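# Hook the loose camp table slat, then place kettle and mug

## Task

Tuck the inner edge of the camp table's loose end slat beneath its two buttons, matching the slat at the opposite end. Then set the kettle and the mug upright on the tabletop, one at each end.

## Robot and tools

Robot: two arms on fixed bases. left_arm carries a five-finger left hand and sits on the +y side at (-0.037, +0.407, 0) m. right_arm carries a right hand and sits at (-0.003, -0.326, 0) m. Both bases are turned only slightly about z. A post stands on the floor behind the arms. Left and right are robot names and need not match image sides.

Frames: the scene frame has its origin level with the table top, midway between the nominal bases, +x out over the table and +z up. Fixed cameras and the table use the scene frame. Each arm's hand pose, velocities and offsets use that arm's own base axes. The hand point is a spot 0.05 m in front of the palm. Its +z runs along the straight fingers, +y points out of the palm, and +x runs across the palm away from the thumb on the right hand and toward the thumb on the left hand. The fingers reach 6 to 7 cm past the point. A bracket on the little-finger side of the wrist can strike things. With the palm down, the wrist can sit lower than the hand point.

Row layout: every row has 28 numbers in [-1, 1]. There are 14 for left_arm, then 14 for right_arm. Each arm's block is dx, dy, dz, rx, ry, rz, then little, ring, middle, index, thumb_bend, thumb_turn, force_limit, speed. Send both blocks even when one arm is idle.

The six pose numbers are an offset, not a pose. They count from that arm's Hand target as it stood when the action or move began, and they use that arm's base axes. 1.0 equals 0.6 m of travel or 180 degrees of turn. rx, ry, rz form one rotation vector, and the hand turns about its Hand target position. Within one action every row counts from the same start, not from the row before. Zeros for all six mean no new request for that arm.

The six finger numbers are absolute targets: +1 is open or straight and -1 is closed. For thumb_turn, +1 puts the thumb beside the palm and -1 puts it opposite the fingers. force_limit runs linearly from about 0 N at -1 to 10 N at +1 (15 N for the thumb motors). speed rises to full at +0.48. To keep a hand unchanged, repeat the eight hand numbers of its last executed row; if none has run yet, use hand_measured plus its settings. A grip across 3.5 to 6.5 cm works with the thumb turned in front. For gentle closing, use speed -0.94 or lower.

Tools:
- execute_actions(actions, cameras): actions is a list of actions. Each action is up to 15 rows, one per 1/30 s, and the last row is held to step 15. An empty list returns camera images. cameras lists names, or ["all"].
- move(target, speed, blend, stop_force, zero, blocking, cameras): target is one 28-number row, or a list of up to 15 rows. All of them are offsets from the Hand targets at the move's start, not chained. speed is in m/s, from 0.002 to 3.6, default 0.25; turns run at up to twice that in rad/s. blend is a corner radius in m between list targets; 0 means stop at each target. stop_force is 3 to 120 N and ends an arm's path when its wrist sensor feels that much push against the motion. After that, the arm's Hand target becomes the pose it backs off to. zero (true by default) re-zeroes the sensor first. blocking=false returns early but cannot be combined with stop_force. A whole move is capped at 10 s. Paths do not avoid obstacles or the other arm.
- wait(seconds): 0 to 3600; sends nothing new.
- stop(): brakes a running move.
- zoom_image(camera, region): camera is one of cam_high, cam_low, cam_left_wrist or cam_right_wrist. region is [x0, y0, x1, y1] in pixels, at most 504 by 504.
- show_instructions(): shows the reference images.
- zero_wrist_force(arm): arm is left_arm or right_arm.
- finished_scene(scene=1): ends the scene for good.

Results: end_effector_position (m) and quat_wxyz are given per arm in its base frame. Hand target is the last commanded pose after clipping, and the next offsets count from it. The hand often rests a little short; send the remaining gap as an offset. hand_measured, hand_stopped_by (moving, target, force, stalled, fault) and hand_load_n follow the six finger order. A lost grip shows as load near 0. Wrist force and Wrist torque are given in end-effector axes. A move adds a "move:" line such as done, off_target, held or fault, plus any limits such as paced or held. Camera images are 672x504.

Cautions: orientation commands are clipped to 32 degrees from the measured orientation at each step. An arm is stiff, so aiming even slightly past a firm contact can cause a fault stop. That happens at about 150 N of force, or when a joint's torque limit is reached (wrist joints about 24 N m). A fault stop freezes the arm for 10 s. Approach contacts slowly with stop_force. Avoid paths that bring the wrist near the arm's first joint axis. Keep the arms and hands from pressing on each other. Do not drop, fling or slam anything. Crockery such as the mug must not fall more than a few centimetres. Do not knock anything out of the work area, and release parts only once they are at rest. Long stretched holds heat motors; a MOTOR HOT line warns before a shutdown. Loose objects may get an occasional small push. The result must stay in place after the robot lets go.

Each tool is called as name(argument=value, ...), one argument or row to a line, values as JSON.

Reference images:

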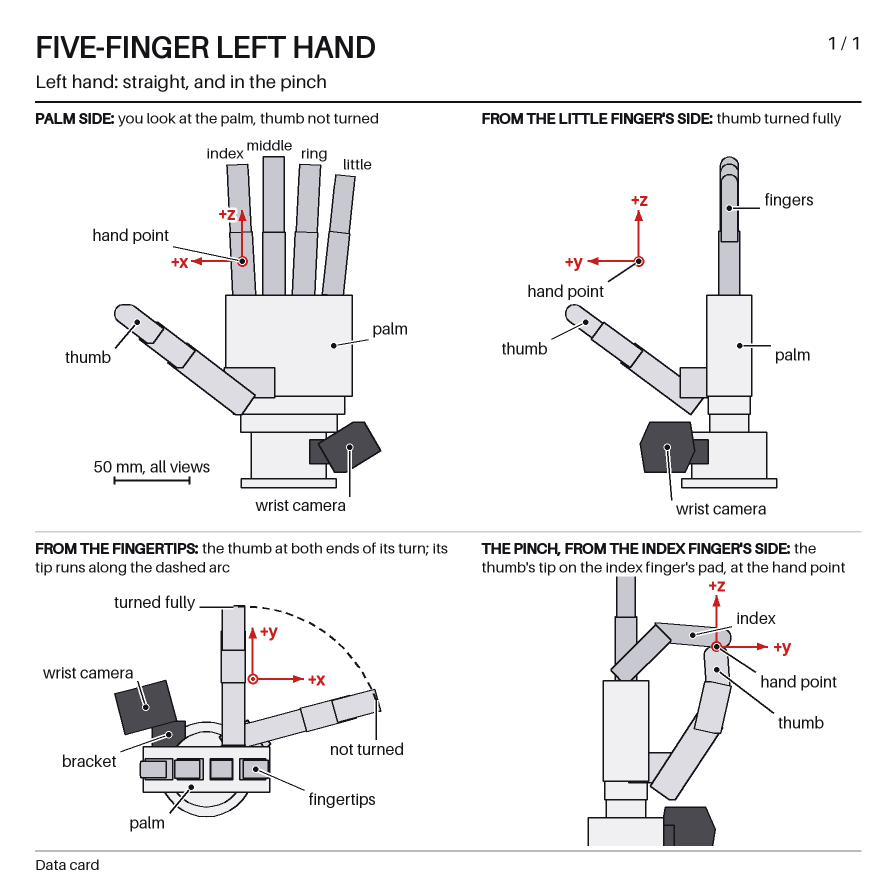

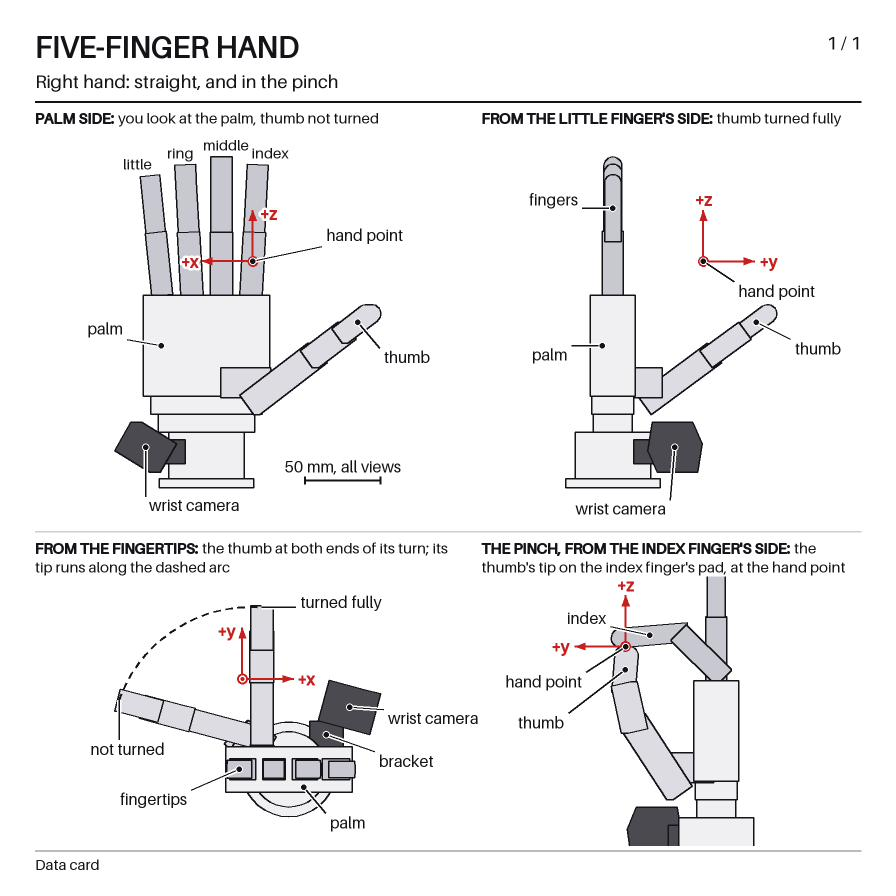

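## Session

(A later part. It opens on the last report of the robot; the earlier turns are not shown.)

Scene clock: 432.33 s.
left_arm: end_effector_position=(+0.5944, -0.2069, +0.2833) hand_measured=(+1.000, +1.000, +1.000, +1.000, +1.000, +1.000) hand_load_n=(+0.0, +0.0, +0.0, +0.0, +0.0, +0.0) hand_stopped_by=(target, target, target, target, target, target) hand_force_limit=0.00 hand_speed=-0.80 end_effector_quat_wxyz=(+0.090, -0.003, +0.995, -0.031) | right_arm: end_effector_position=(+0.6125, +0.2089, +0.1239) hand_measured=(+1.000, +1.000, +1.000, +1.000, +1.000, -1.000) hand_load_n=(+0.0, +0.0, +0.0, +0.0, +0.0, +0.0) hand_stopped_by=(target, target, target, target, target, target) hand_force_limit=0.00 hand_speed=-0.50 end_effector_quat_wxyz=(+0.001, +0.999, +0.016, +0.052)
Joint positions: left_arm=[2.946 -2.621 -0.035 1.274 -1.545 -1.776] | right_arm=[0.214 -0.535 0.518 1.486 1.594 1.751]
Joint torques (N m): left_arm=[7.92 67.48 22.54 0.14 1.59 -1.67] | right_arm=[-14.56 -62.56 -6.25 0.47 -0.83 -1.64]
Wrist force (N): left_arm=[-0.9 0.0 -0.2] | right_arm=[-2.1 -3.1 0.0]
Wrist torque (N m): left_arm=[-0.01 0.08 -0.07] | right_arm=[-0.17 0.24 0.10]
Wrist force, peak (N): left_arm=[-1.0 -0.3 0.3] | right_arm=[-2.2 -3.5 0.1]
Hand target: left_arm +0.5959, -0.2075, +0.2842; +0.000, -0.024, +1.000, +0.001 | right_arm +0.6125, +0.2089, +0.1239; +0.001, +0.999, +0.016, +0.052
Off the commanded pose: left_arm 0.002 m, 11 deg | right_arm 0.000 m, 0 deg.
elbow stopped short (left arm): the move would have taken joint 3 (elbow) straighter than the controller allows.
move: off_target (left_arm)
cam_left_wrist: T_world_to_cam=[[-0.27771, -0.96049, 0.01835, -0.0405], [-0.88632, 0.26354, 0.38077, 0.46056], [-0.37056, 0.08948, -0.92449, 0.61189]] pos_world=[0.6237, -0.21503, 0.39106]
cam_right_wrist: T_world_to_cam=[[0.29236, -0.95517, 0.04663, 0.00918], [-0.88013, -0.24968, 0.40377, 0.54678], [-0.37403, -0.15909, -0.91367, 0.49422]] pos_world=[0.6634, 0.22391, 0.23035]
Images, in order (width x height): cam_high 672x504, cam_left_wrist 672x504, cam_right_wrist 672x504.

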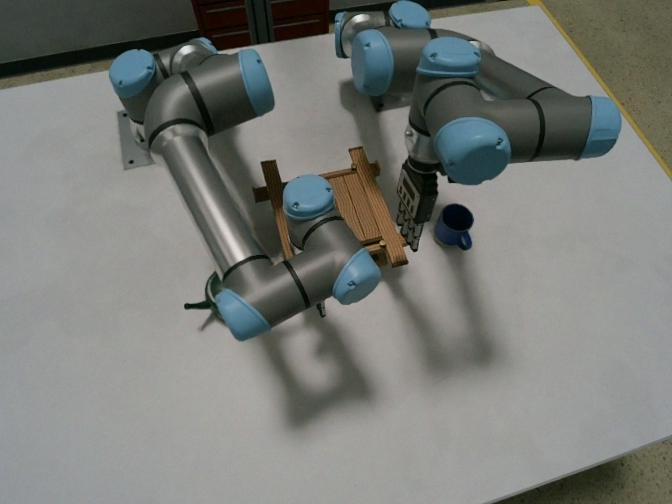

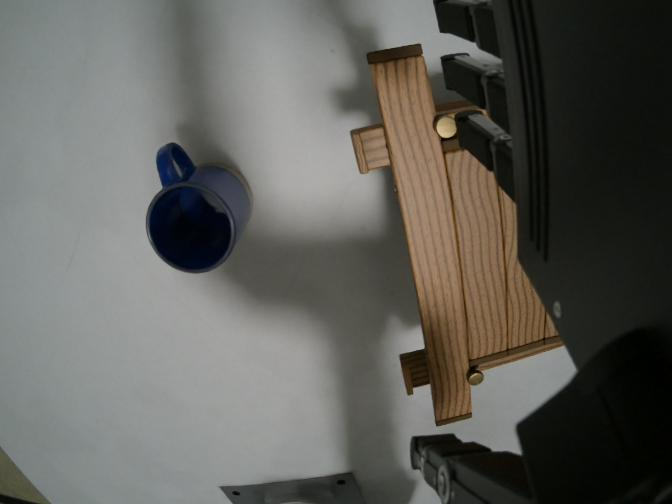

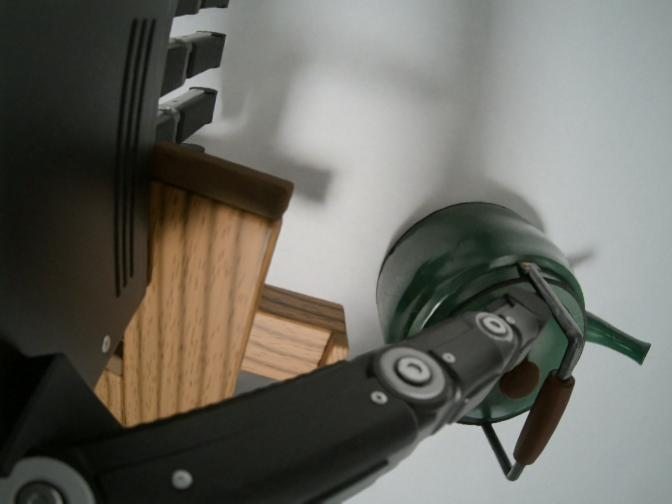

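move(
  target=[0,-0.06,-0.12,0,0,0, 1,1,1,1,1,1,0,-0.8, 0,0,0,0,0,0, 1,1,1,1,1,-1,0,-0.5],
  speed=0.1,
  cameras=["cam_low","cam_left_wrist"],
)

zoom_image(
  camera="cam_left_wrist",
  region=[340, 30, 560, 230],
)

zoom_image(
  camera="cam_low",
  region=[350, 180, 550, 330],
)

Scene clock: 438.27 s.
left_arm: end_effector_position=(+0.5944, -0.2426, +0.2119) hand_measured=(+1.000, +1.000, +1.000, +1.000, +1.000, +1.000) hand_load_n=(+0.0, +0.0, +0.0, +0.0, +0.0, +0.0) hand_stopped_by=(target, target, target, target, target, target) hand_force_limit=0.00 hand_speed=-0.80 end_effector_quat_wxyz=(+0.050, -0.014, +0.998, -0.021) | right_arm: end_effector_position=(+0.6125, +0.2089, +0.1239) hand_measured=(+1.000, +1.000, +1.000, +1.000, +1.000, -1.000) hand_load_n=(+0.0, +0.0, +0.0, +0.0, +0.0, +0.0) hand_stopped_by=(target, target, target, target, target, target) hand_force_limit=0.00 hand_speed=-0.50 end_effector_quat_wxyz=(+0.001, +0.999, +0.016, +0.052)
Joint positions: left_arm=[2.891 -2.73 -0.035 1.301 -1.556 -1.849] | right_arm=[0.214 -0.535 0.518 1.486 1.594 1.751]
Joint torques (N m): left_arm=[-6.12 44.85 9.93 0.31 1.96 -1.9] | right_arm=[-15.34 -60.08 -4.95 0.37 -0.78 -1.72]
Wrist force (N): left_arm=[-0.8 0.0 0.0] | right_arm=[-2.0 -3.1 0.3]
Wrist torque (N m): left_arm=[-0.01 0.06 -0.05] | right_arm=[-0.18 0.23 0.10]
Wrist force, peak (N): left_arm=[-0.9 -0.3 0.5] | right_arm=[-2.1 -3.5 0.2]
Hand target: left_arm +0.5959, -0.2435, +0.2122; +0.000, -0.024, +1.000, +0.001 | right_arm +0.6125, +0.2089, +0.1239; +0.001, +0.999, +0.016, +0.052
Off the commanded pose: left_arm 0.002 m, 6 deg | right_arm 0.000 m, 0 deg.
elbow stopped short (left arm): the move would have taken joint 3 (elbow) straighter than the controller allows.
move: off_target (left_arm)
cam_left_wrist: T_world_to_cam=[[-0.25695, -0.96617, 0.02198, -0.08804], [-0.85735, 0.23839, 0.45621, 0.45799], [-0.44602, 0.09838, -0.8896, 0.58866]] pos_world=[0.63259, -0.25215, 0.31666]

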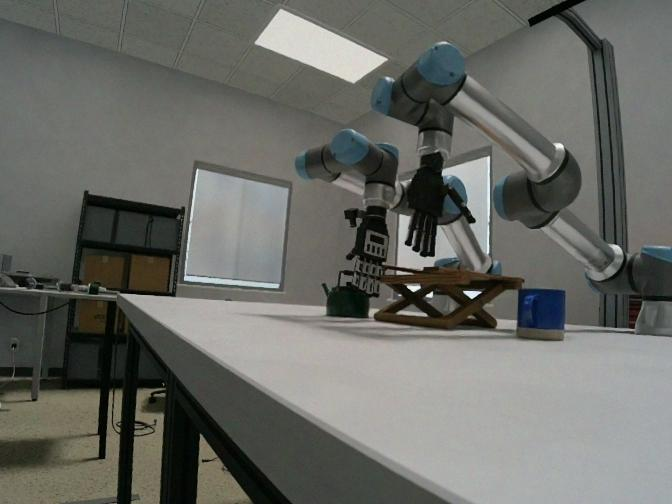

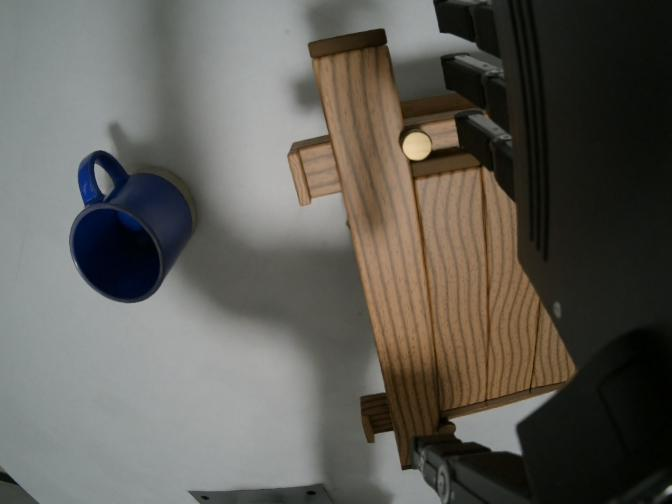

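Scaled by 2.291 from the camera's image (finer frame: 960x720).

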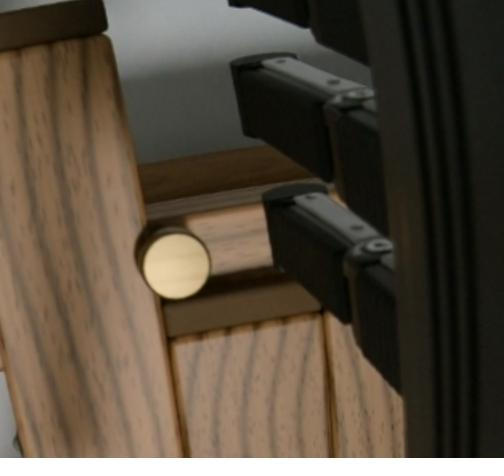

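Scaled by 2.520 from the camera's image (finer frame: 960x720).

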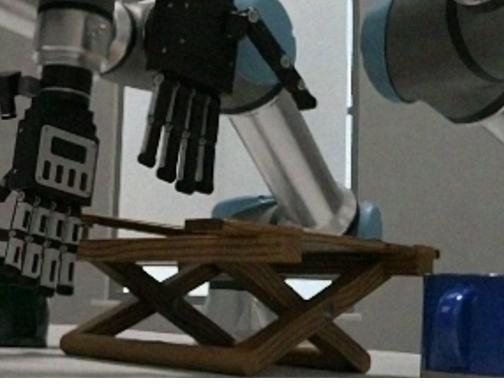

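move(
  target=[-0.0115,-0.004,-0.055,0,0,0, 1,1,1,1,1,1,0,-0.8, 0,0,0,0,0,0, 1,1,1,1,1,-1,0,-0.5],
  speed=0.04,
  cameras=["cam_low","cam_left_wrist"],
)

zoom_image(
  camera="cam_left_wrist",
  region=[340, 30, 560, 230],
)

zoom_image(
  camera="cam_low",
  region=[350, 180, 550, 330],
)

Scene clock: 462.00 s.
left_arm: end_effector_position=(+0.5879, -0.2453, +0.1790) hand_measured=(+1.000, +1.000, +1.000, +1.000, +1.000, +1.000) hand_load_n=(+0.0, +0.0, +0.0, +0.0, +0.0, +0.0) hand_stopped_by=(target, target, target, target, target, target) hand_force_limit=0.00 hand_speed=-0.80 end_effector_quat_wxyz=(+0.014, -0.021, +1.000, -0.005) end_effector_velocity=(+0.000, +0.000, -0.003) end_effector_angular_velocity=(+0.002, +0.006, +0.001) | right_arm: end_effector_position=(+0.6125, +0.2089, +0.1239) hand_measured=(+1.000, +1.000, +1.000, +1.000, +1.000, -1.000) hand_load_n=(-0.5, +0.0, +0.0, +0.0, +0.0, +0.0) hand_stopped_by=(target, target, target, target, target, target) hand_force_limit=0.00 hand_speed=-0.50 end_effector_quat_wxyz=(+0.001, +0.999, +0.016, +0.052)
Joint positions: left_arm=[2.881 -2.787 -0.035 1.281 -1.568 -1.874] | right_arm=[0.214 -0.535 0.518 1.486 1.594 1.751]
Joint velocities: left_arm=[0 -0.005 -0.001 -0.001 -0.001 -0.002] | right_arm=[within noise]
Joint torques (N m): left_arm=[-6.38 45.4 5.34 -4.77 -1.94 -1.8] | right_arm=[-14.52 -62.43 -6.51 0.22 -0.81 -1.53]
Wrist force (N): left_arm=[-0.7 -0.1 0.1] | right_arm=[-2.0 -3.3 0.1]
Wrist torque (N m): left_arm=[-0.02 0.04 -0.04] | right_arm=[-0.21 0.22 0.09]
Wrist force, peak (N): left_arm=[-1.1 0.3 0.1] | right_arm=[-2.2 -3.5 0.2]
Hand target: left_arm +0.5890, -0.2459, +0.1792; +0.000, -0.024, +1.000, +0.001 | right_arm +0.6125, +0.2089, +0.1239; +0.001, +0.999, +0.016, +0.052
Off the commanded pose: left_arm 0.001 m, 2 deg | right_arm 0.000 m, 0 deg.
elbow stopped short (left arm): the move would have taken joint 3 (elbow) straighter than the controller allows.
move: done
cam_left_wrist: T_world_to_cam=[[-0.24072, -0.97053, 0.01107, -0.10031], [-0.82509, 0.21063, 0.52427, 0.43008], [-0.51115, 0.11707, -0.85148, 0.59284]] pos_world=[0.63374, -0.25735, 0.28043]

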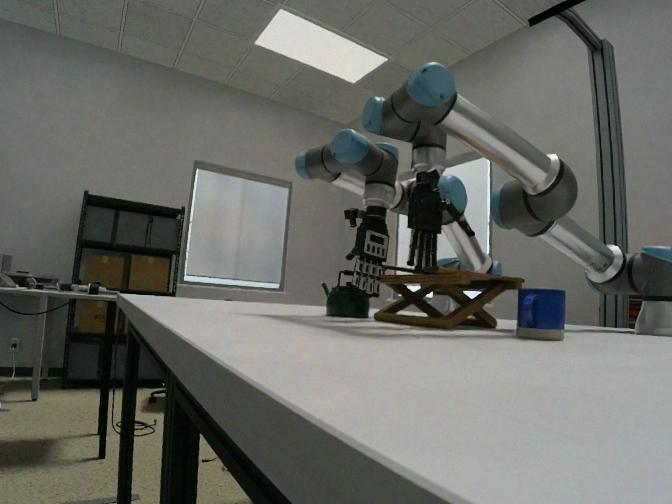

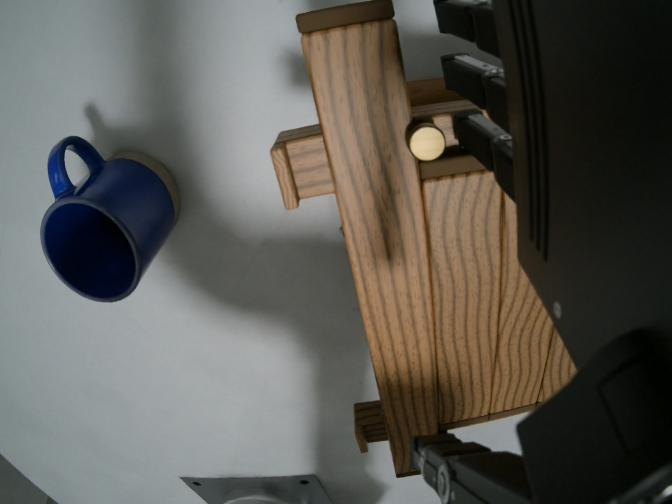

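Scaled by 2.291 from the camera's image (finer frame: 960x720).

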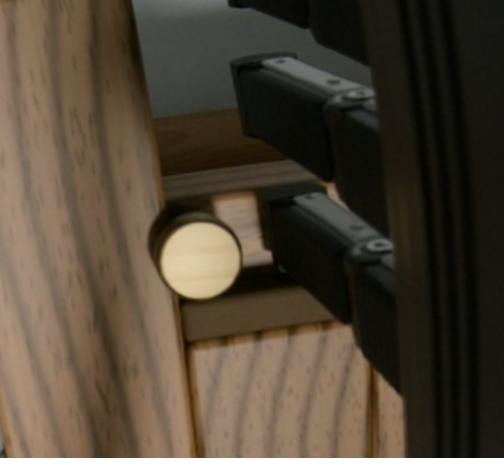

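Scaled by 2.520 from the camera's image (finer frame: 960x720).

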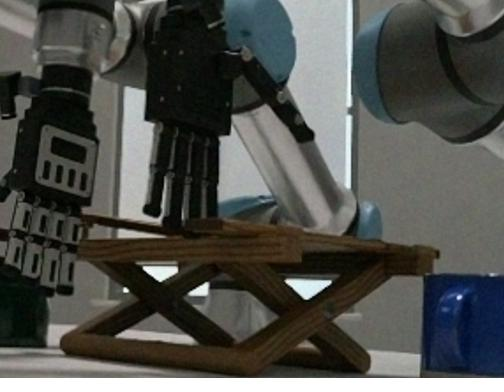

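move(
  target=[0,0,-0.025,0,0,0, 1,1,1,1,1,1,0,-0.8, 0,0,0,0,0,0, 1,1,1,1,1,-1,0,-0.5],
  speed=0.008,
  stop_force=4,
  cameras=["cam_left_wrist"],
)

zoom_image(
  camera="cam_left_wrist",
  region=[340, 30, 560, 230],
)

Scene clock: 466.17 s.
left_arm: end_effector_position=(+0.5878, -0.2454, +0.1785) hand_measured=(+1.000, +1.000, +1.000, +1.000, +1.000, +1.000) hand_load_n=(+0.0, +0.0, +0.0, +0.0, +0.0, +0.0) hand_stopped_by=(target, target, target, target, target, target) hand_force_limit=0.00 hand_speed=-0.80 end_effector_quat_wxyz=(+0.014, -0.021, +1.000, -0.005) | right_arm: end_effector_position=(+0.6125, +0.2089, +0.1239) hand_measured=(+1.000, +1.000, +1.000, +1.000, +1.000, -1.000) hand_load_n=(+0.0, +0.0, +0.0, +0.0, +0.0, +0.0) hand_stopped_by=(target, target, target, target, target, target) hand_force_limit=0.00 hand_speed=-0.50 end_effector_quat_wxyz=(+0.001, +0.999, +0.016, +0.052)
Joint positions: left_arm=[2.881 -2.787 -0.036 1.281 -1.569 -1.874] | right_arm=[0.214 -0.535 0.518 1.486 1.594 1.751]
Joint torques (N m): left_arm=[-3.14 68.11 2.39 0.23 1.58 1.77] | right_arm=[-13.47 -62.62 -6.81 0.72 -0.89 -1.37]
Wrist force (N): left_arm=[-2.0 -0.5 -4.5] | right_arm=[-2.1 -3.3 0.5]
Wrist torque (N m): left_arm=[0.21 -0.02 -0.11] | right_arm=[-0.23 0.24 0.09]
Wrist force, peak (N): left_arm=[-3.3 -0.8 -8.5] | right_arm=[-1.9 -3.6 1.0]
Hand target: left_arm +0.5878, -0.2453, +0.1785; +0.014, -0.021, +1.000, -0.005 (not the last commanded pose) | right_arm +0.6125, +0.2089, +0.1239; +0.001, +0.999, +0.016, +0.052
Off the commanded pose: left_arm 0.014 m, 2 deg | right_arm 0.000 m, 0 deg.
elbow stopped short (left arm): the move would have taken joint 3 (elbow) straighter than the controller allows.
move: contact (left_arm)
cam_left_wrist: T_world_to_cam=[[-0.24057, -0.97057, 0.01098, -0.10039], [-0.82464, 0.21034, 0.52509, 0.4298], [-0.51195, 0.11727, -0.85097, 0.59275]] pos_world=[0.63374, -0.25735, 0.27983]

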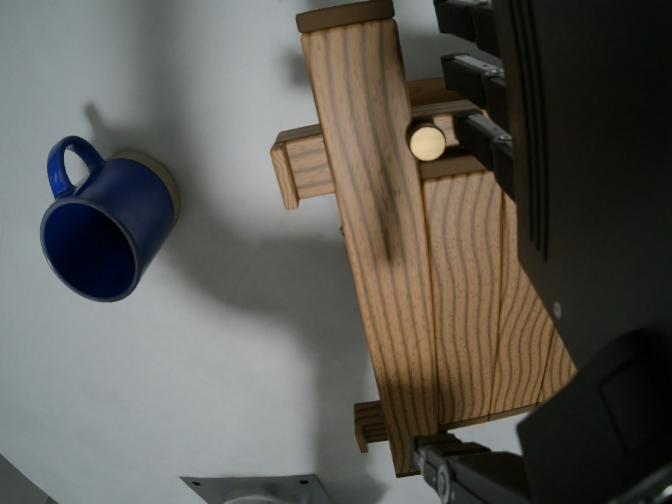

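Scaled by 2.291 from the camera's image (finer frame: 960x720).

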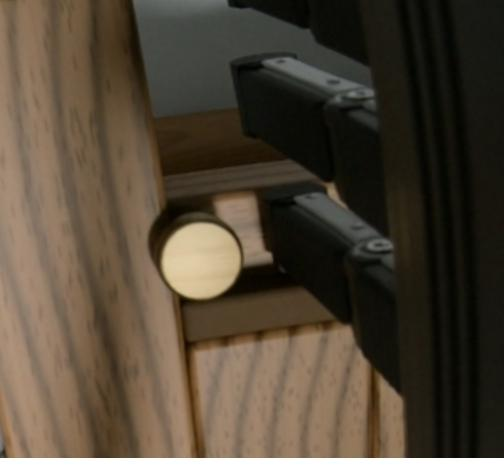

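move(
  target=[
    [0,0,0.006,0,0,0, 1,1,1,1,1,1,0,-0.8, 0,0,0,0,0,0, 1,1,1,1,1,-1,0,-0.5],
    [0.0075,0,0.006,0,0,0, 1,1,1,1,1,1,0,-0.8, 0,0,0,0,0,0, 1,1,1,1,1,-1,0,-0.5],
  ],
  speed=0.03,
)

move(
  target=[0,0,-0.025,0,0,0, 1,1,1,1,1,1,0,-0.8, 0,0,0,0,0,0, 1,1,1,1,1,-1,0,-0.5],
  speed=0.005,
  stop_force=4,
  cameras=["cam_left_wrist"],
)

zoom_image(
  camera="cam_left_wrist",
  region=[340, 30, 560, 230],
)

Scene clock: 473.77 s.
left_arm: end_effector_position=(+0.5912, -0.2448, +0.1816) hand_measured=(+1.000, +1.000, +1.000, +1.000, +1.000, +1.000) hand_load_n=(+0.0, +0.0, +0.0, +0.0, +0.0, +0.0) hand_stopped_by=(target, target, target, target, target, target) hand_force_limit=0.00 hand_speed=-0.80 end_effector_quat_wxyz=(+0.022, -0.020, +1.000, -0.009) | right_arm: end_effector_position=(+0.6125, +0.2089, +0.1239) hand_measured=(+1.000, +1.000, +1.000, +1.000, +1.000, -1.000) hand_load_n=(+0.0, +0.0, +0.0, +0.0, +0.0, +0.0) hand_stopped_by=(target, target, target, target, target, target) hand_force_limit=0.00 hand_speed=-0.50 end_effector_quat_wxyz=(+0.001, +0.999, +0.016, +0.052)
Joint positions: left_arm=[2.884 -2.78 -0.035 1.291 -1.566 -1.868] | right_arm=[0.214 -0.535 0.518 1.486 1.594 1.751]
Joint torques (N m): left_arm=[6.91 71.77 23.15 0.1 1.66 2.02] | right_arm=[-13.15 -62.4 -5.37 1.32 -0.74 -1.52]
Wrist force (N): left_arm=[-0.7 -0.1 -0.1] | right_arm=[-2.1 -3.2 0.3]
Wrist torque (N m): left_arm=[-0.01 0.03 -0.21] | right_arm=[-0.20 0.23 0.09]
Wrist force, peak (N): left_arm=[-2.0 -0.5 -4.9] | right_arm=[-2.3 -3.5 0.7]
Hand target: left_arm +0.5923, -0.2453, +0.1821; +0.014, -0.021, +1.000, -0.005 | right_arm +0.6125, +0.2089, +0.1239; +0.001, +0.999, +0.016, +0.052
Off the commanded pose: left_arm 0.001 m, 1 deg | right_arm 0.000 m, 0 deg.
elbow stopped short (left arm): the move would have taken joint 3 (elbow) straighter than the controller allows.
move: done

Scene clock: 475.87 s.
left_arm: end_effector_position=(+0.5915, -0.2449, +0.1780) hand_measured=(+1.000, +1.000, +1.000, +1.000, +1.000, +1.000) hand_load_n=(+0.0, +0.0, +0.0, +0.0, +0.0, +0.0) hand_stopped_by=(target, target, target, target, target, target) hand_force_limit=0.00 hand_speed=-0.80 end_effector_quat_wxyz=(+0.020, -0.020, +1.000, -0.008) | right_arm: end_effector_position=(+0.6125, +0.2089, +0.1239) hand_measured=(+1.000, +1.000, +1.000, +1.000, +1.000, -1.000) hand_load_n=(+0.0, +0.0, +0.0, +0.0, +0.0, +0.0) hand_stopped_by=(target, target, target, target, target, target) hand_force_limit=0.00 hand_speed=-0.50 end_effector_quat_wxyz=(+0.001, +0.999, +0.016, +0.052)
Joint positions: left_arm=[2.884 -2.785 -0.035 1.292 -1.566 -1.869] | right_arm=[0.214 -0.535 0.518 1.486 1.594 1.751]
Joint torques (N m): left_arm=[1.07 61.9 22.84 -4.32 0.72 1.6] | right_arm=[-12.72 -61.45 -7.33 1.81 -0.85 -1.53]
Wrist force (N): left_arm=[-1.0 -0.7 -4.0] | right_arm=[-1.9 -3.2 0.5]
Wrist torque (N m): left_arm=[0.16 0.00 -0.09] | right_arm=[-0.21 0.22 0.10]
Wrist force, peak (N): left_arm=[-1.5 -0.6 -7.4] | right_arm=[-1.8 -3.6 0.8]
Hand target: left_arm +0.5915, -0.2449, +0.1780; +0.020, -0.020, +1.000, -0.008 (not the last commanded pose) | right_arm +0.6125, +0.2089, +0.1239; +0.001, +0.999, +0.016, +0.052
Off the commanded pose: left_arm 0.011 m, 1 deg | right_arm 0.000 m, 0 deg.
elbow stopped short (left arm): the move would have taken joint 3 (elbow) straighter than the controller allows.
move: contact (left_arm)
cam_left_wrist: T_world_to_cam=[[-0.24329, -0.96986, 0.01328, -0.09775], [-0.83072, 0.21541, 0.51333, 0.43997], [-0.50072, 0.11386, -0.85809, 0.58803]] pos_world=[0.63614, -0.25653, 0.28003]

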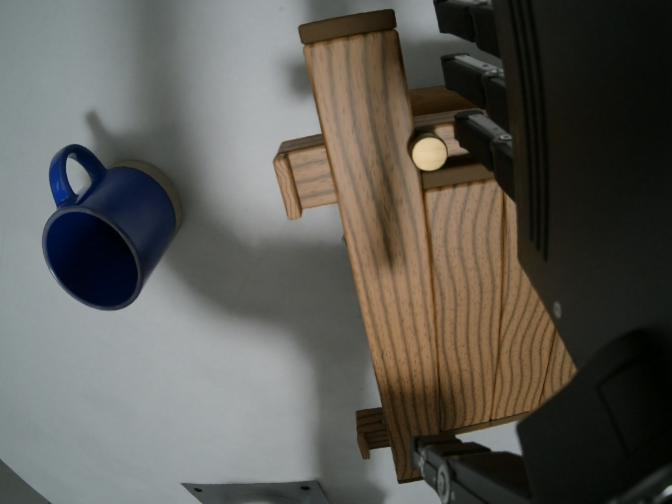

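Scaled by 2.291 from the camera's image (finer frame: 960x720).

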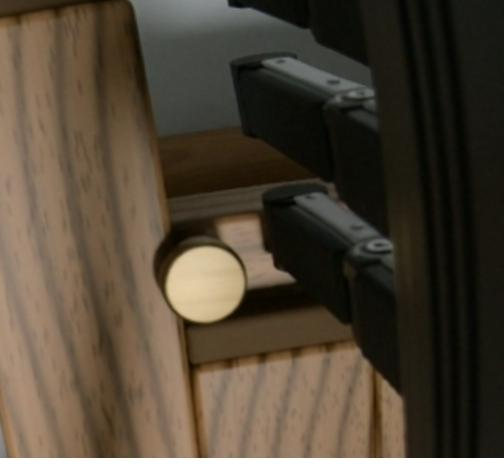

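move(
  target=[0,0,0.0033,0,0,0, 1,1,1,1,1,1,0,-0.8, 0,0,0,0,0,0, 1,1,1,1,1,-1,0,-0.5],
  speed=0.02,
)

move(
  target=[0,0.035,0,0,0,0, 1,1,1,1,1,1,0,-0.8, 0,0,0,0,0,0, 1,1,1,1,1,-1,0,-0.5],
  speed=0.006,
  stop_force=3,
  cameras=["cam_left_wrist", "cam_right_wrist"],
)

zoom_image(
  camera="cam_left_wrist",
  region=[340, 30, 560, 230],
)

Scene clock: 481.03 s.
left_arm: end_effector_position=(+0.5913, -0.2448, +0.1798) hand_measured=(+1.000, +1.000, +1.000, +1.000, +1.000, +1.000) hand_load_n=(+0.0, +0.0, +0.0, +0.0, +0.0, +0.0) hand_stopped_by=(target, target, target, target, target, target) hand_force_limit=0.00 hand_speed=-0.80 end_effector_quat_wxyz=(+0.021, -0.020, +1.000, -0.008) | right_arm: end_effector_position=(+0.6125, +0.2089, +0.1239) hand_measured=(+1.000, +1.000, +1.000, +1.000, +1.000, -1.000) hand_load_n=(+0.0, +0.0, +0.0, +0.0, +0.0, +0.0) hand_stopped_by=(target, target, target, target, target, target) hand_force_limit=0.00 hand_speed=-0.50 end_effector_quat_wxyz=(+0.001, +0.999, +0.016, +0.052)
Joint positions: left_arm=[2.884 -2.783 -0.035 1.291 -1.566 -1.869] | right_arm=[0.214 -0.535 0.518 1.486 1.594 1.751]
Joint torques (N m): left_arm=[8.03 72.68 21.81 -4.67 1.8 1.89] | right_arm=[-13.87 -61.93 -6.05 2.69 -0.74 -1.56]
Wrist force (N): left_arm=[-0.9 -0.1 0.1] | right_arm=[-2.1 -3.1 0.2]
Wrist torque (N m): left_arm=[-0.03 0.08 -0.10] | right_arm=[-0.19 0.24 0.08]
Wrist force, peak (N): left_arm=[-0.7 -0.7 -4.2] | right_arm=[-2.1 -3.3 0.7]
Hand target: left_arm +0.5915, -0.2449, +0.1800; +0.020, -0.020, +1.000, -0.008 | right_arm +0.6125, +0.2089, +0.1239; +0.001, +0.999, +0.016, +0.052
Off the commanded pose: left_arm 0.000 m, 0 deg | right_arm 0.000 m, 0 deg.
elbow stopped short (left arm): the move would have taken joint 3 (elbow) straighter than the controller allows.
move: done

Scene clock: 483.70 s.
left_arm: end_effector_position=(+0.5914, -0.2355, +0.1800) hand_measured=(+1.000, +1.000, +1.000, +1.000, +1.000, +1.000) hand_load_n=(+0.0, +0.0, +0.0, +0.0, +0.0, +0.0) hand_stopped_by=(target, target, target, target, target, target) hand_force_limit=0.00 hand_speed=-0.80 end_effector_quat_wxyz=(+0.020, -0.020, +1.000, -0.008) | right_arm: end_effector_position=(+0.6125, +0.2089, +0.1239) hand_measured=(+1.000, +1.000, +1.000, +1.000, +1.000, -1.000) hand_load_n=(+0.0, +0.0, +0.0, +0.0, +0.0, +0.0) hand_stopped_by=(target, target, target, target, target, target) hand_force_limit=0.00 hand_speed=-0.50 end_effector_quat_wxyz=(+0.001, +0.999, +0.016, +0.052)
Joint positions: left_arm=[2.897 -2.709 -0.187 1.367 -1.566 -1.855] | right_arm=[0.214 -0.535 0.518 1.486 1.594 1.751]
Joint torques (N m): left_arm=[-5.13 45.81 24.09 -4.66 -2.77 -1.36] | right_arm=[-13.47 -61.53 -5.68 3.11 -0.3 -1.62]
Wrist force (N): left_arm=[-0.2 -3.0 0.7] | right_arm=[-1.7 -3.8 0.1]
Wrist torque (N m): left_arm=[-0.05 0.08 -0.16] | right_arm=[-0.23 0.19 0.11]
Wrist force, peak (N): left_arm=[-0.3 -5.5 0.6] | right_arm=[-1.9 -4.3 0.1]
Hand target: left_arm +0.5914, -0.2355, +0.1800; +0.020, -0.020, +1.000, -0.008 (not the last commanded pose) | right_arm +0.6125, +0.2089, +0.1239; +0.001, +0.999, +0.016, +0.052
Off the commanded pose: left_arm 0.012 m, 0 deg | right_arm 0.000 m, 0 deg.
move: contact (left_arm)
cam_left_wrist: T_world_to_cam=[[-0.24335, -0.96984, 0.01346, -0.08859], [-0.83088, 0.2156, 0.51298, 0.43706], [-0.50042, 0.11366, -0.85829, 0.58843]] pos_world=[0.63604, -0.24703, 0.28203]
cam_right_wrist: T_world_to_cam=[[0.29236, -0.95517, 0.04663, 0.00918], [-0.88013, -0.24968, 0.40377, 0.54678], [-0.37403, -0.15909, -0.91367, 0.49422]] pos_world=[0.6634, 0.22391, 0.23035]

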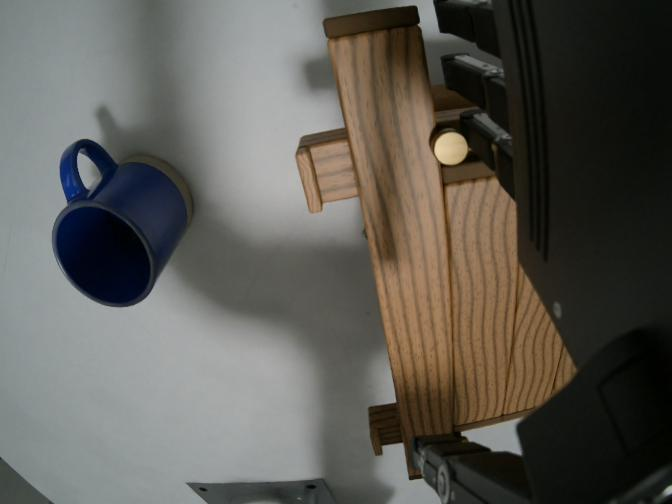

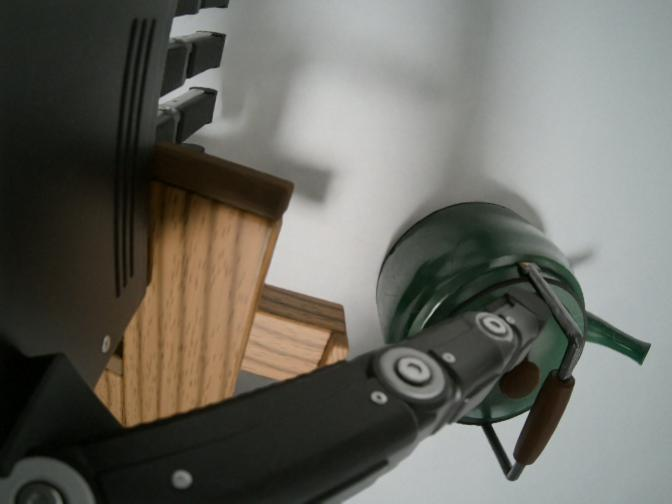

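Scaled by 2.291 from the camera's image (finer frame: 960x720).

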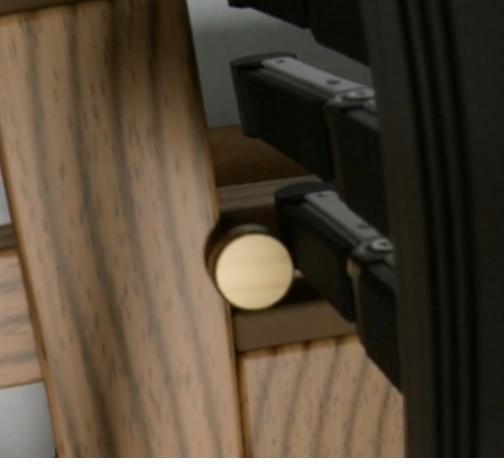

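move(
  target=[0,0,0,0,0,0, 1,1,1,1,1,1,0,-0.8, 0,-0.0167,0,0,0,0, 1,1,1,1,1,-1,0,-0.5],
  speed=0.01,
  stop_force=20,
  cameras=["cam_left_wrist", "cam_right_wrist","cam_low"],
)

zoom_image(
  camera="cam_left_wrist",
  region=[340, 30, 560, 230],
)

zoom_image(
  camera="cam_low",
  region=[330, 200, 490, 340],
)

Scene clock: 489.70 s.
left_arm: end_effector_position=(+0.5914, -0.2355, +0.1800) hand_measured=(+1.000, +1.000, +1.000, +1.000, +1.000, +1.000) hand_load_n=(+0.0, +0.0, +0.0, +0.0, +0.0, +0.5) hand_stopped_by=(target, target, target, target, target, target) hand_force_limit=0.00 hand_speed=-0.80 end_effector_quat_wxyz=(+0.020, -0.020, +1.000, -0.008) | right_arm: end_effector_position=(+0.6125, +0.1989, +0.1239) hand_measured=(+1.000, +1.000, +1.000, +1.000, +1.000, -1.000) hand_load_n=(+0.0, +0.5, +0.0, +0.0, +0.0, +0.0) hand_stopped_by=(target, target, target, target, target, target) hand_force_limit=0.00 hand_speed=-0.50 end_effector_quat_wxyz=(+0.001, +0.999, +0.016, +0.052)
Joint positions: left_arm=[2.897 -2.709 -0.187 1.367 -1.566 -1.855] | right_arm=[0.199 -0.553 0.554 1.469 1.592 1.736]
Joint torques (N m): left_arm=[-1.36 45.46 23.06 -4.87 -2.78 -1.24] | right_arm=[-17.42 -61.69 -5.51 0.38 0.15 -1.83]
Wrist force (N): left_arm=[-1.5 -5.3 0.6] | right_arm=[-2.9 -8.0 -1.0]
Wrist torque (N m): left_arm=[-0.13 0.07 -0.22] | right_arm=[-0.39 0.28 0.04]
Wrist force, peak (N): left_arm=[-1.4 -5.6 0.5] | right_arm=[-3.3 -8.4 -0.9]
Hand target: left_arm +0.5914, -0.2355, +0.1800; +0.020, -0.020, +1.000, -0.008 | right_arm +0.6125, +0.1989, +0.1239; +0.001, +0.999, +0.016, +0.052
Off the commanded pose: left_arm 0.000 m, 0 deg | right_arm 0.000 m, 0 deg.
move: done
cam_left_wrist: T_world_to_cam=[[-0.24335, -0.96984, 0.01346, -0.08859], [-0.83088, 0.2156, 0.51298, 0.43706], [-0.50042, 0.11366, -0.85829, 0.58843]] pos_world=[0.63604, -0.24703, 0.28203]
cam_right_wrist: T_world_to_cam=[[0.29236, -0.95517, 0.04663, -0.00037], [-0.88013, -0.24968, 0.40377, 0.54428], [-0.37403, -0.15909, -0.91367, 0.49262]] pos_world=[0.6634, 0.21391, 0.23035]
Images, in order (width x height): cam_low 672x504, cam_left_wrist 672x504, cam_right_wrist 672x504.

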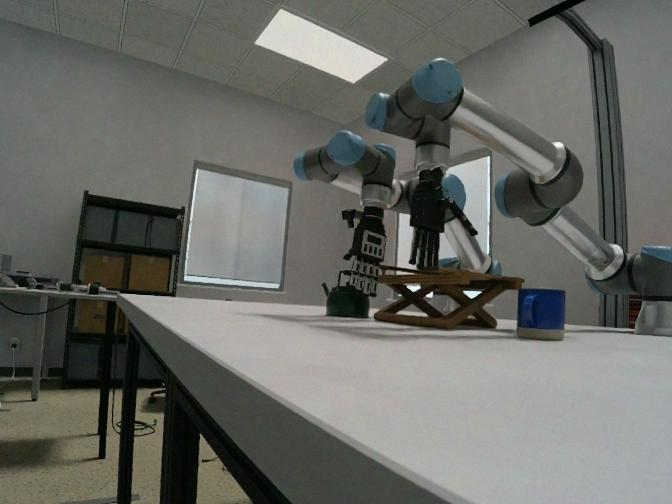

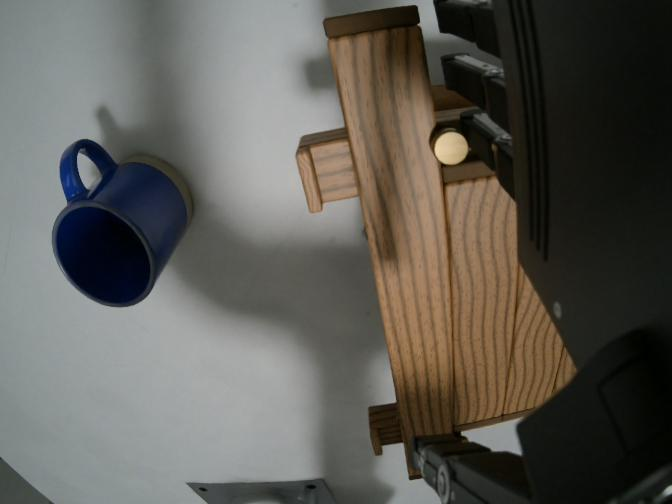

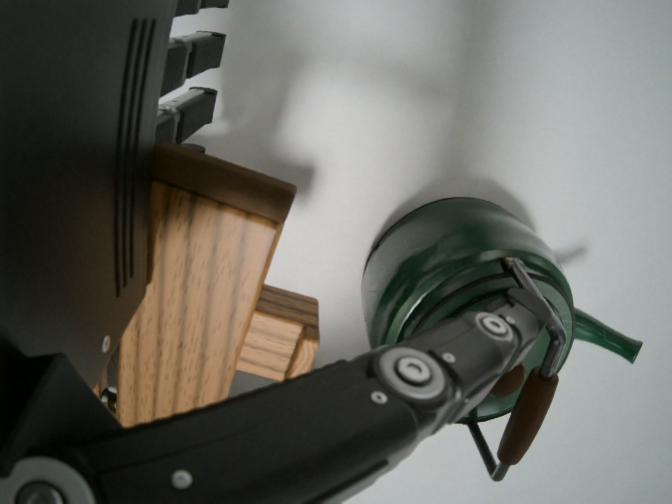

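Scaled by 2.291 from the camera's image (finer frame: 960x720).

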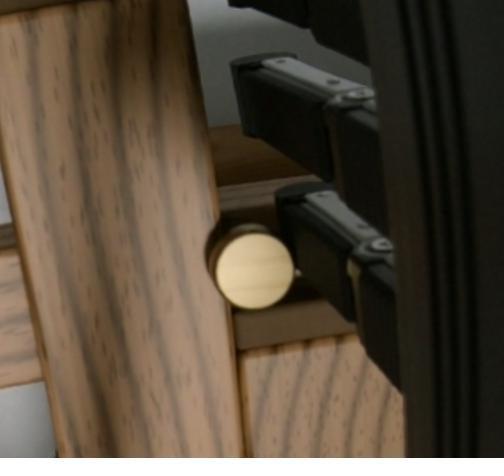

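Scaled by 3.150 from the camera's image (finer frame: 960x720).

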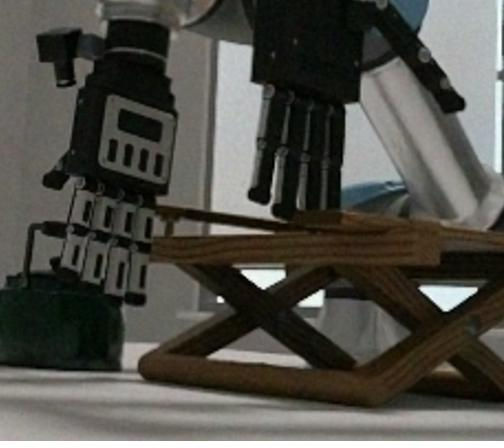

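move(
  target=[0,0,0,0,0,0, 1,1,1,1,1,1,0,-0.8, 0,-0.015,0,0,0,0, 1,1,1,1,1,-1,0,-0.5],
  speed=0.01,
  stop_force=20,
  cameras=["cam_left_wrist", "cam_right_wrist","cam_low"],
)

zoom_image(
  camera="cam_right_wrist",
  region=[60, 250, 340, 450],
)

zoom_image(
  camera="cam_low",
  region=[330, 220, 450, 320],
)

Scene clock: 495.80 s.
left_arm: end_effector_position=(+0.5914, -0.2355, +0.1800) hand_measured=(+1.000, +1.000, +1.000, +1.000, +1.000, +1.000) hand_load_n=(+0.0, +0.0, +0.0, +0.0, +0.0, +0.0) hand_stopped_by=(target, target, target, target, target, target) hand_force_limit=0.00 hand_speed=-0.80 end_effector_quat_wxyz=(+0.020, -0.020, +1.000, -0.008) | right_arm: end_effector_position=(+0.6125, +0.1899, +0.1239) hand_measured=(+1.000, +1.000, +1.000, +1.000, +1.000, -1.000) hand_load_n=(+0.0, +0.0, +0.0, +0.0, +0.0, +0.0) hand_stopped_by=(target, target, target, target, target, target) hand_force_limit=0.00 hand_speed=-0.50 end_effector_quat_wxyz=(+0.001, +0.999, +0.016, +0.052)
Joint positions: left_arm=[2.897 -2.709 -0.187 1.367 -1.566 -1.855] | right_arm=[0.186 -0.569 0.583 1.455 1.591 1.723]
Joint torques (N m): left_arm=[7.11 45.54 19.93 -4.69 -2.82 -1.26] | right_arm=[-16.03 -61.25 -6.89 -0.02 0.02 -1.85]
Wrist force (N): left_arm=[-1.3 -4.8 0.5] | right_arm=[-3.1 -7.4 1.0]
Wrist torque (N m): left_arm=[-0.08 0.06 -0.22] | right_arm=[-0.47 0.26 0.03]
Wrist force, peak (N): left_arm=[-1.5 -5.6 0.6] | right_arm=[-3.7 -8.3 -0.9]
Hand target: left_arm +0.5914, -0.2355, +0.1800; +0.020, -0.020, +1.000, -0.008 | right_arm +0.6125, +0.1899, +0.1239; +0.001, +0.999, +0.016, +0.052
Off the commanded pose: left_arm 0.000 m, 0 deg | right_arm 0.000 m, 0 deg.
move: done
cam_left_wrist: T_world_to_cam=[[-0.24335, -0.96984, 0.01346, -0.08859], [-0.83088, 0.2156, 0.51298, 0.43706], [-0.50042, 0.11366, -0.85829, 0.58843]] pos_world=[0.63604, -0.24703, 0.28203]
cam_right_wrist: T_world_to_cam=[[0.29236, -0.95517, 0.04663, -0.00897], [-0.88013, -0.24968, 0.40377, 0.54203], [-0.37403, -0.15909, -0.91367, 0.49119]] pos_world=[0.6634, 0.20491, 0.23035]
Images, in order (width x height): cam_low 672x504, cam_left_wrist 672x504, cam_right_wrist 672x504.

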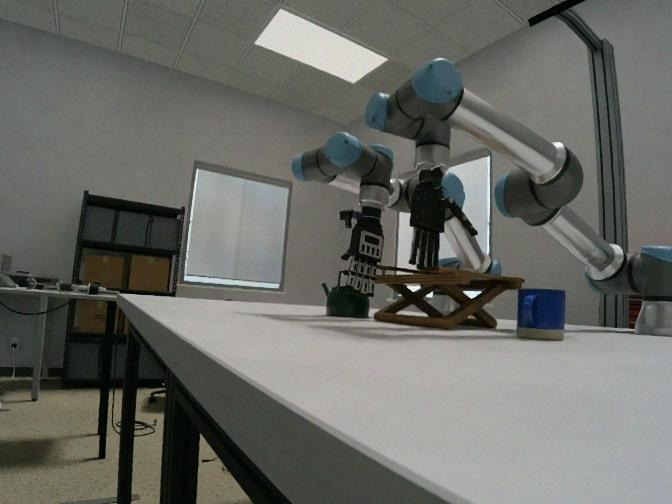

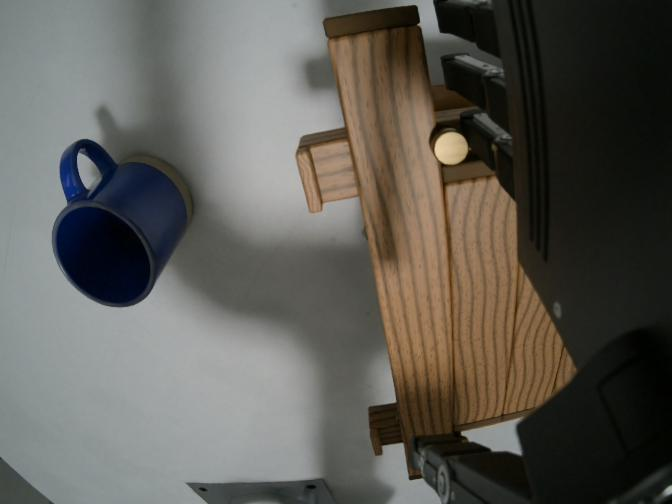

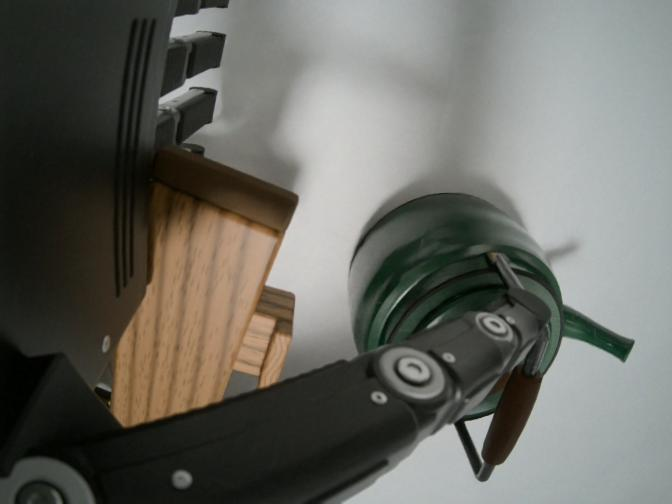

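Scaled by 1.800 from the camera's image (finer frame: 960x720).

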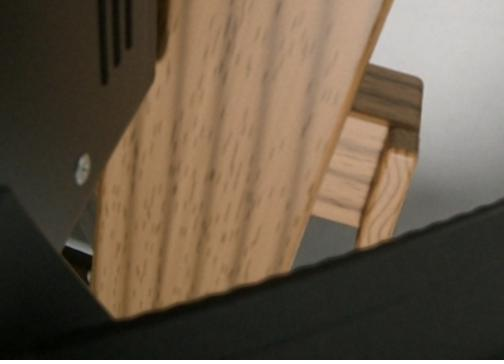

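Scaled by 4.200 from the camera's image (finer frame: 960x720).

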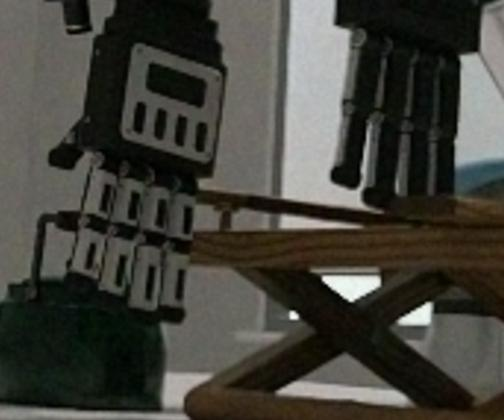

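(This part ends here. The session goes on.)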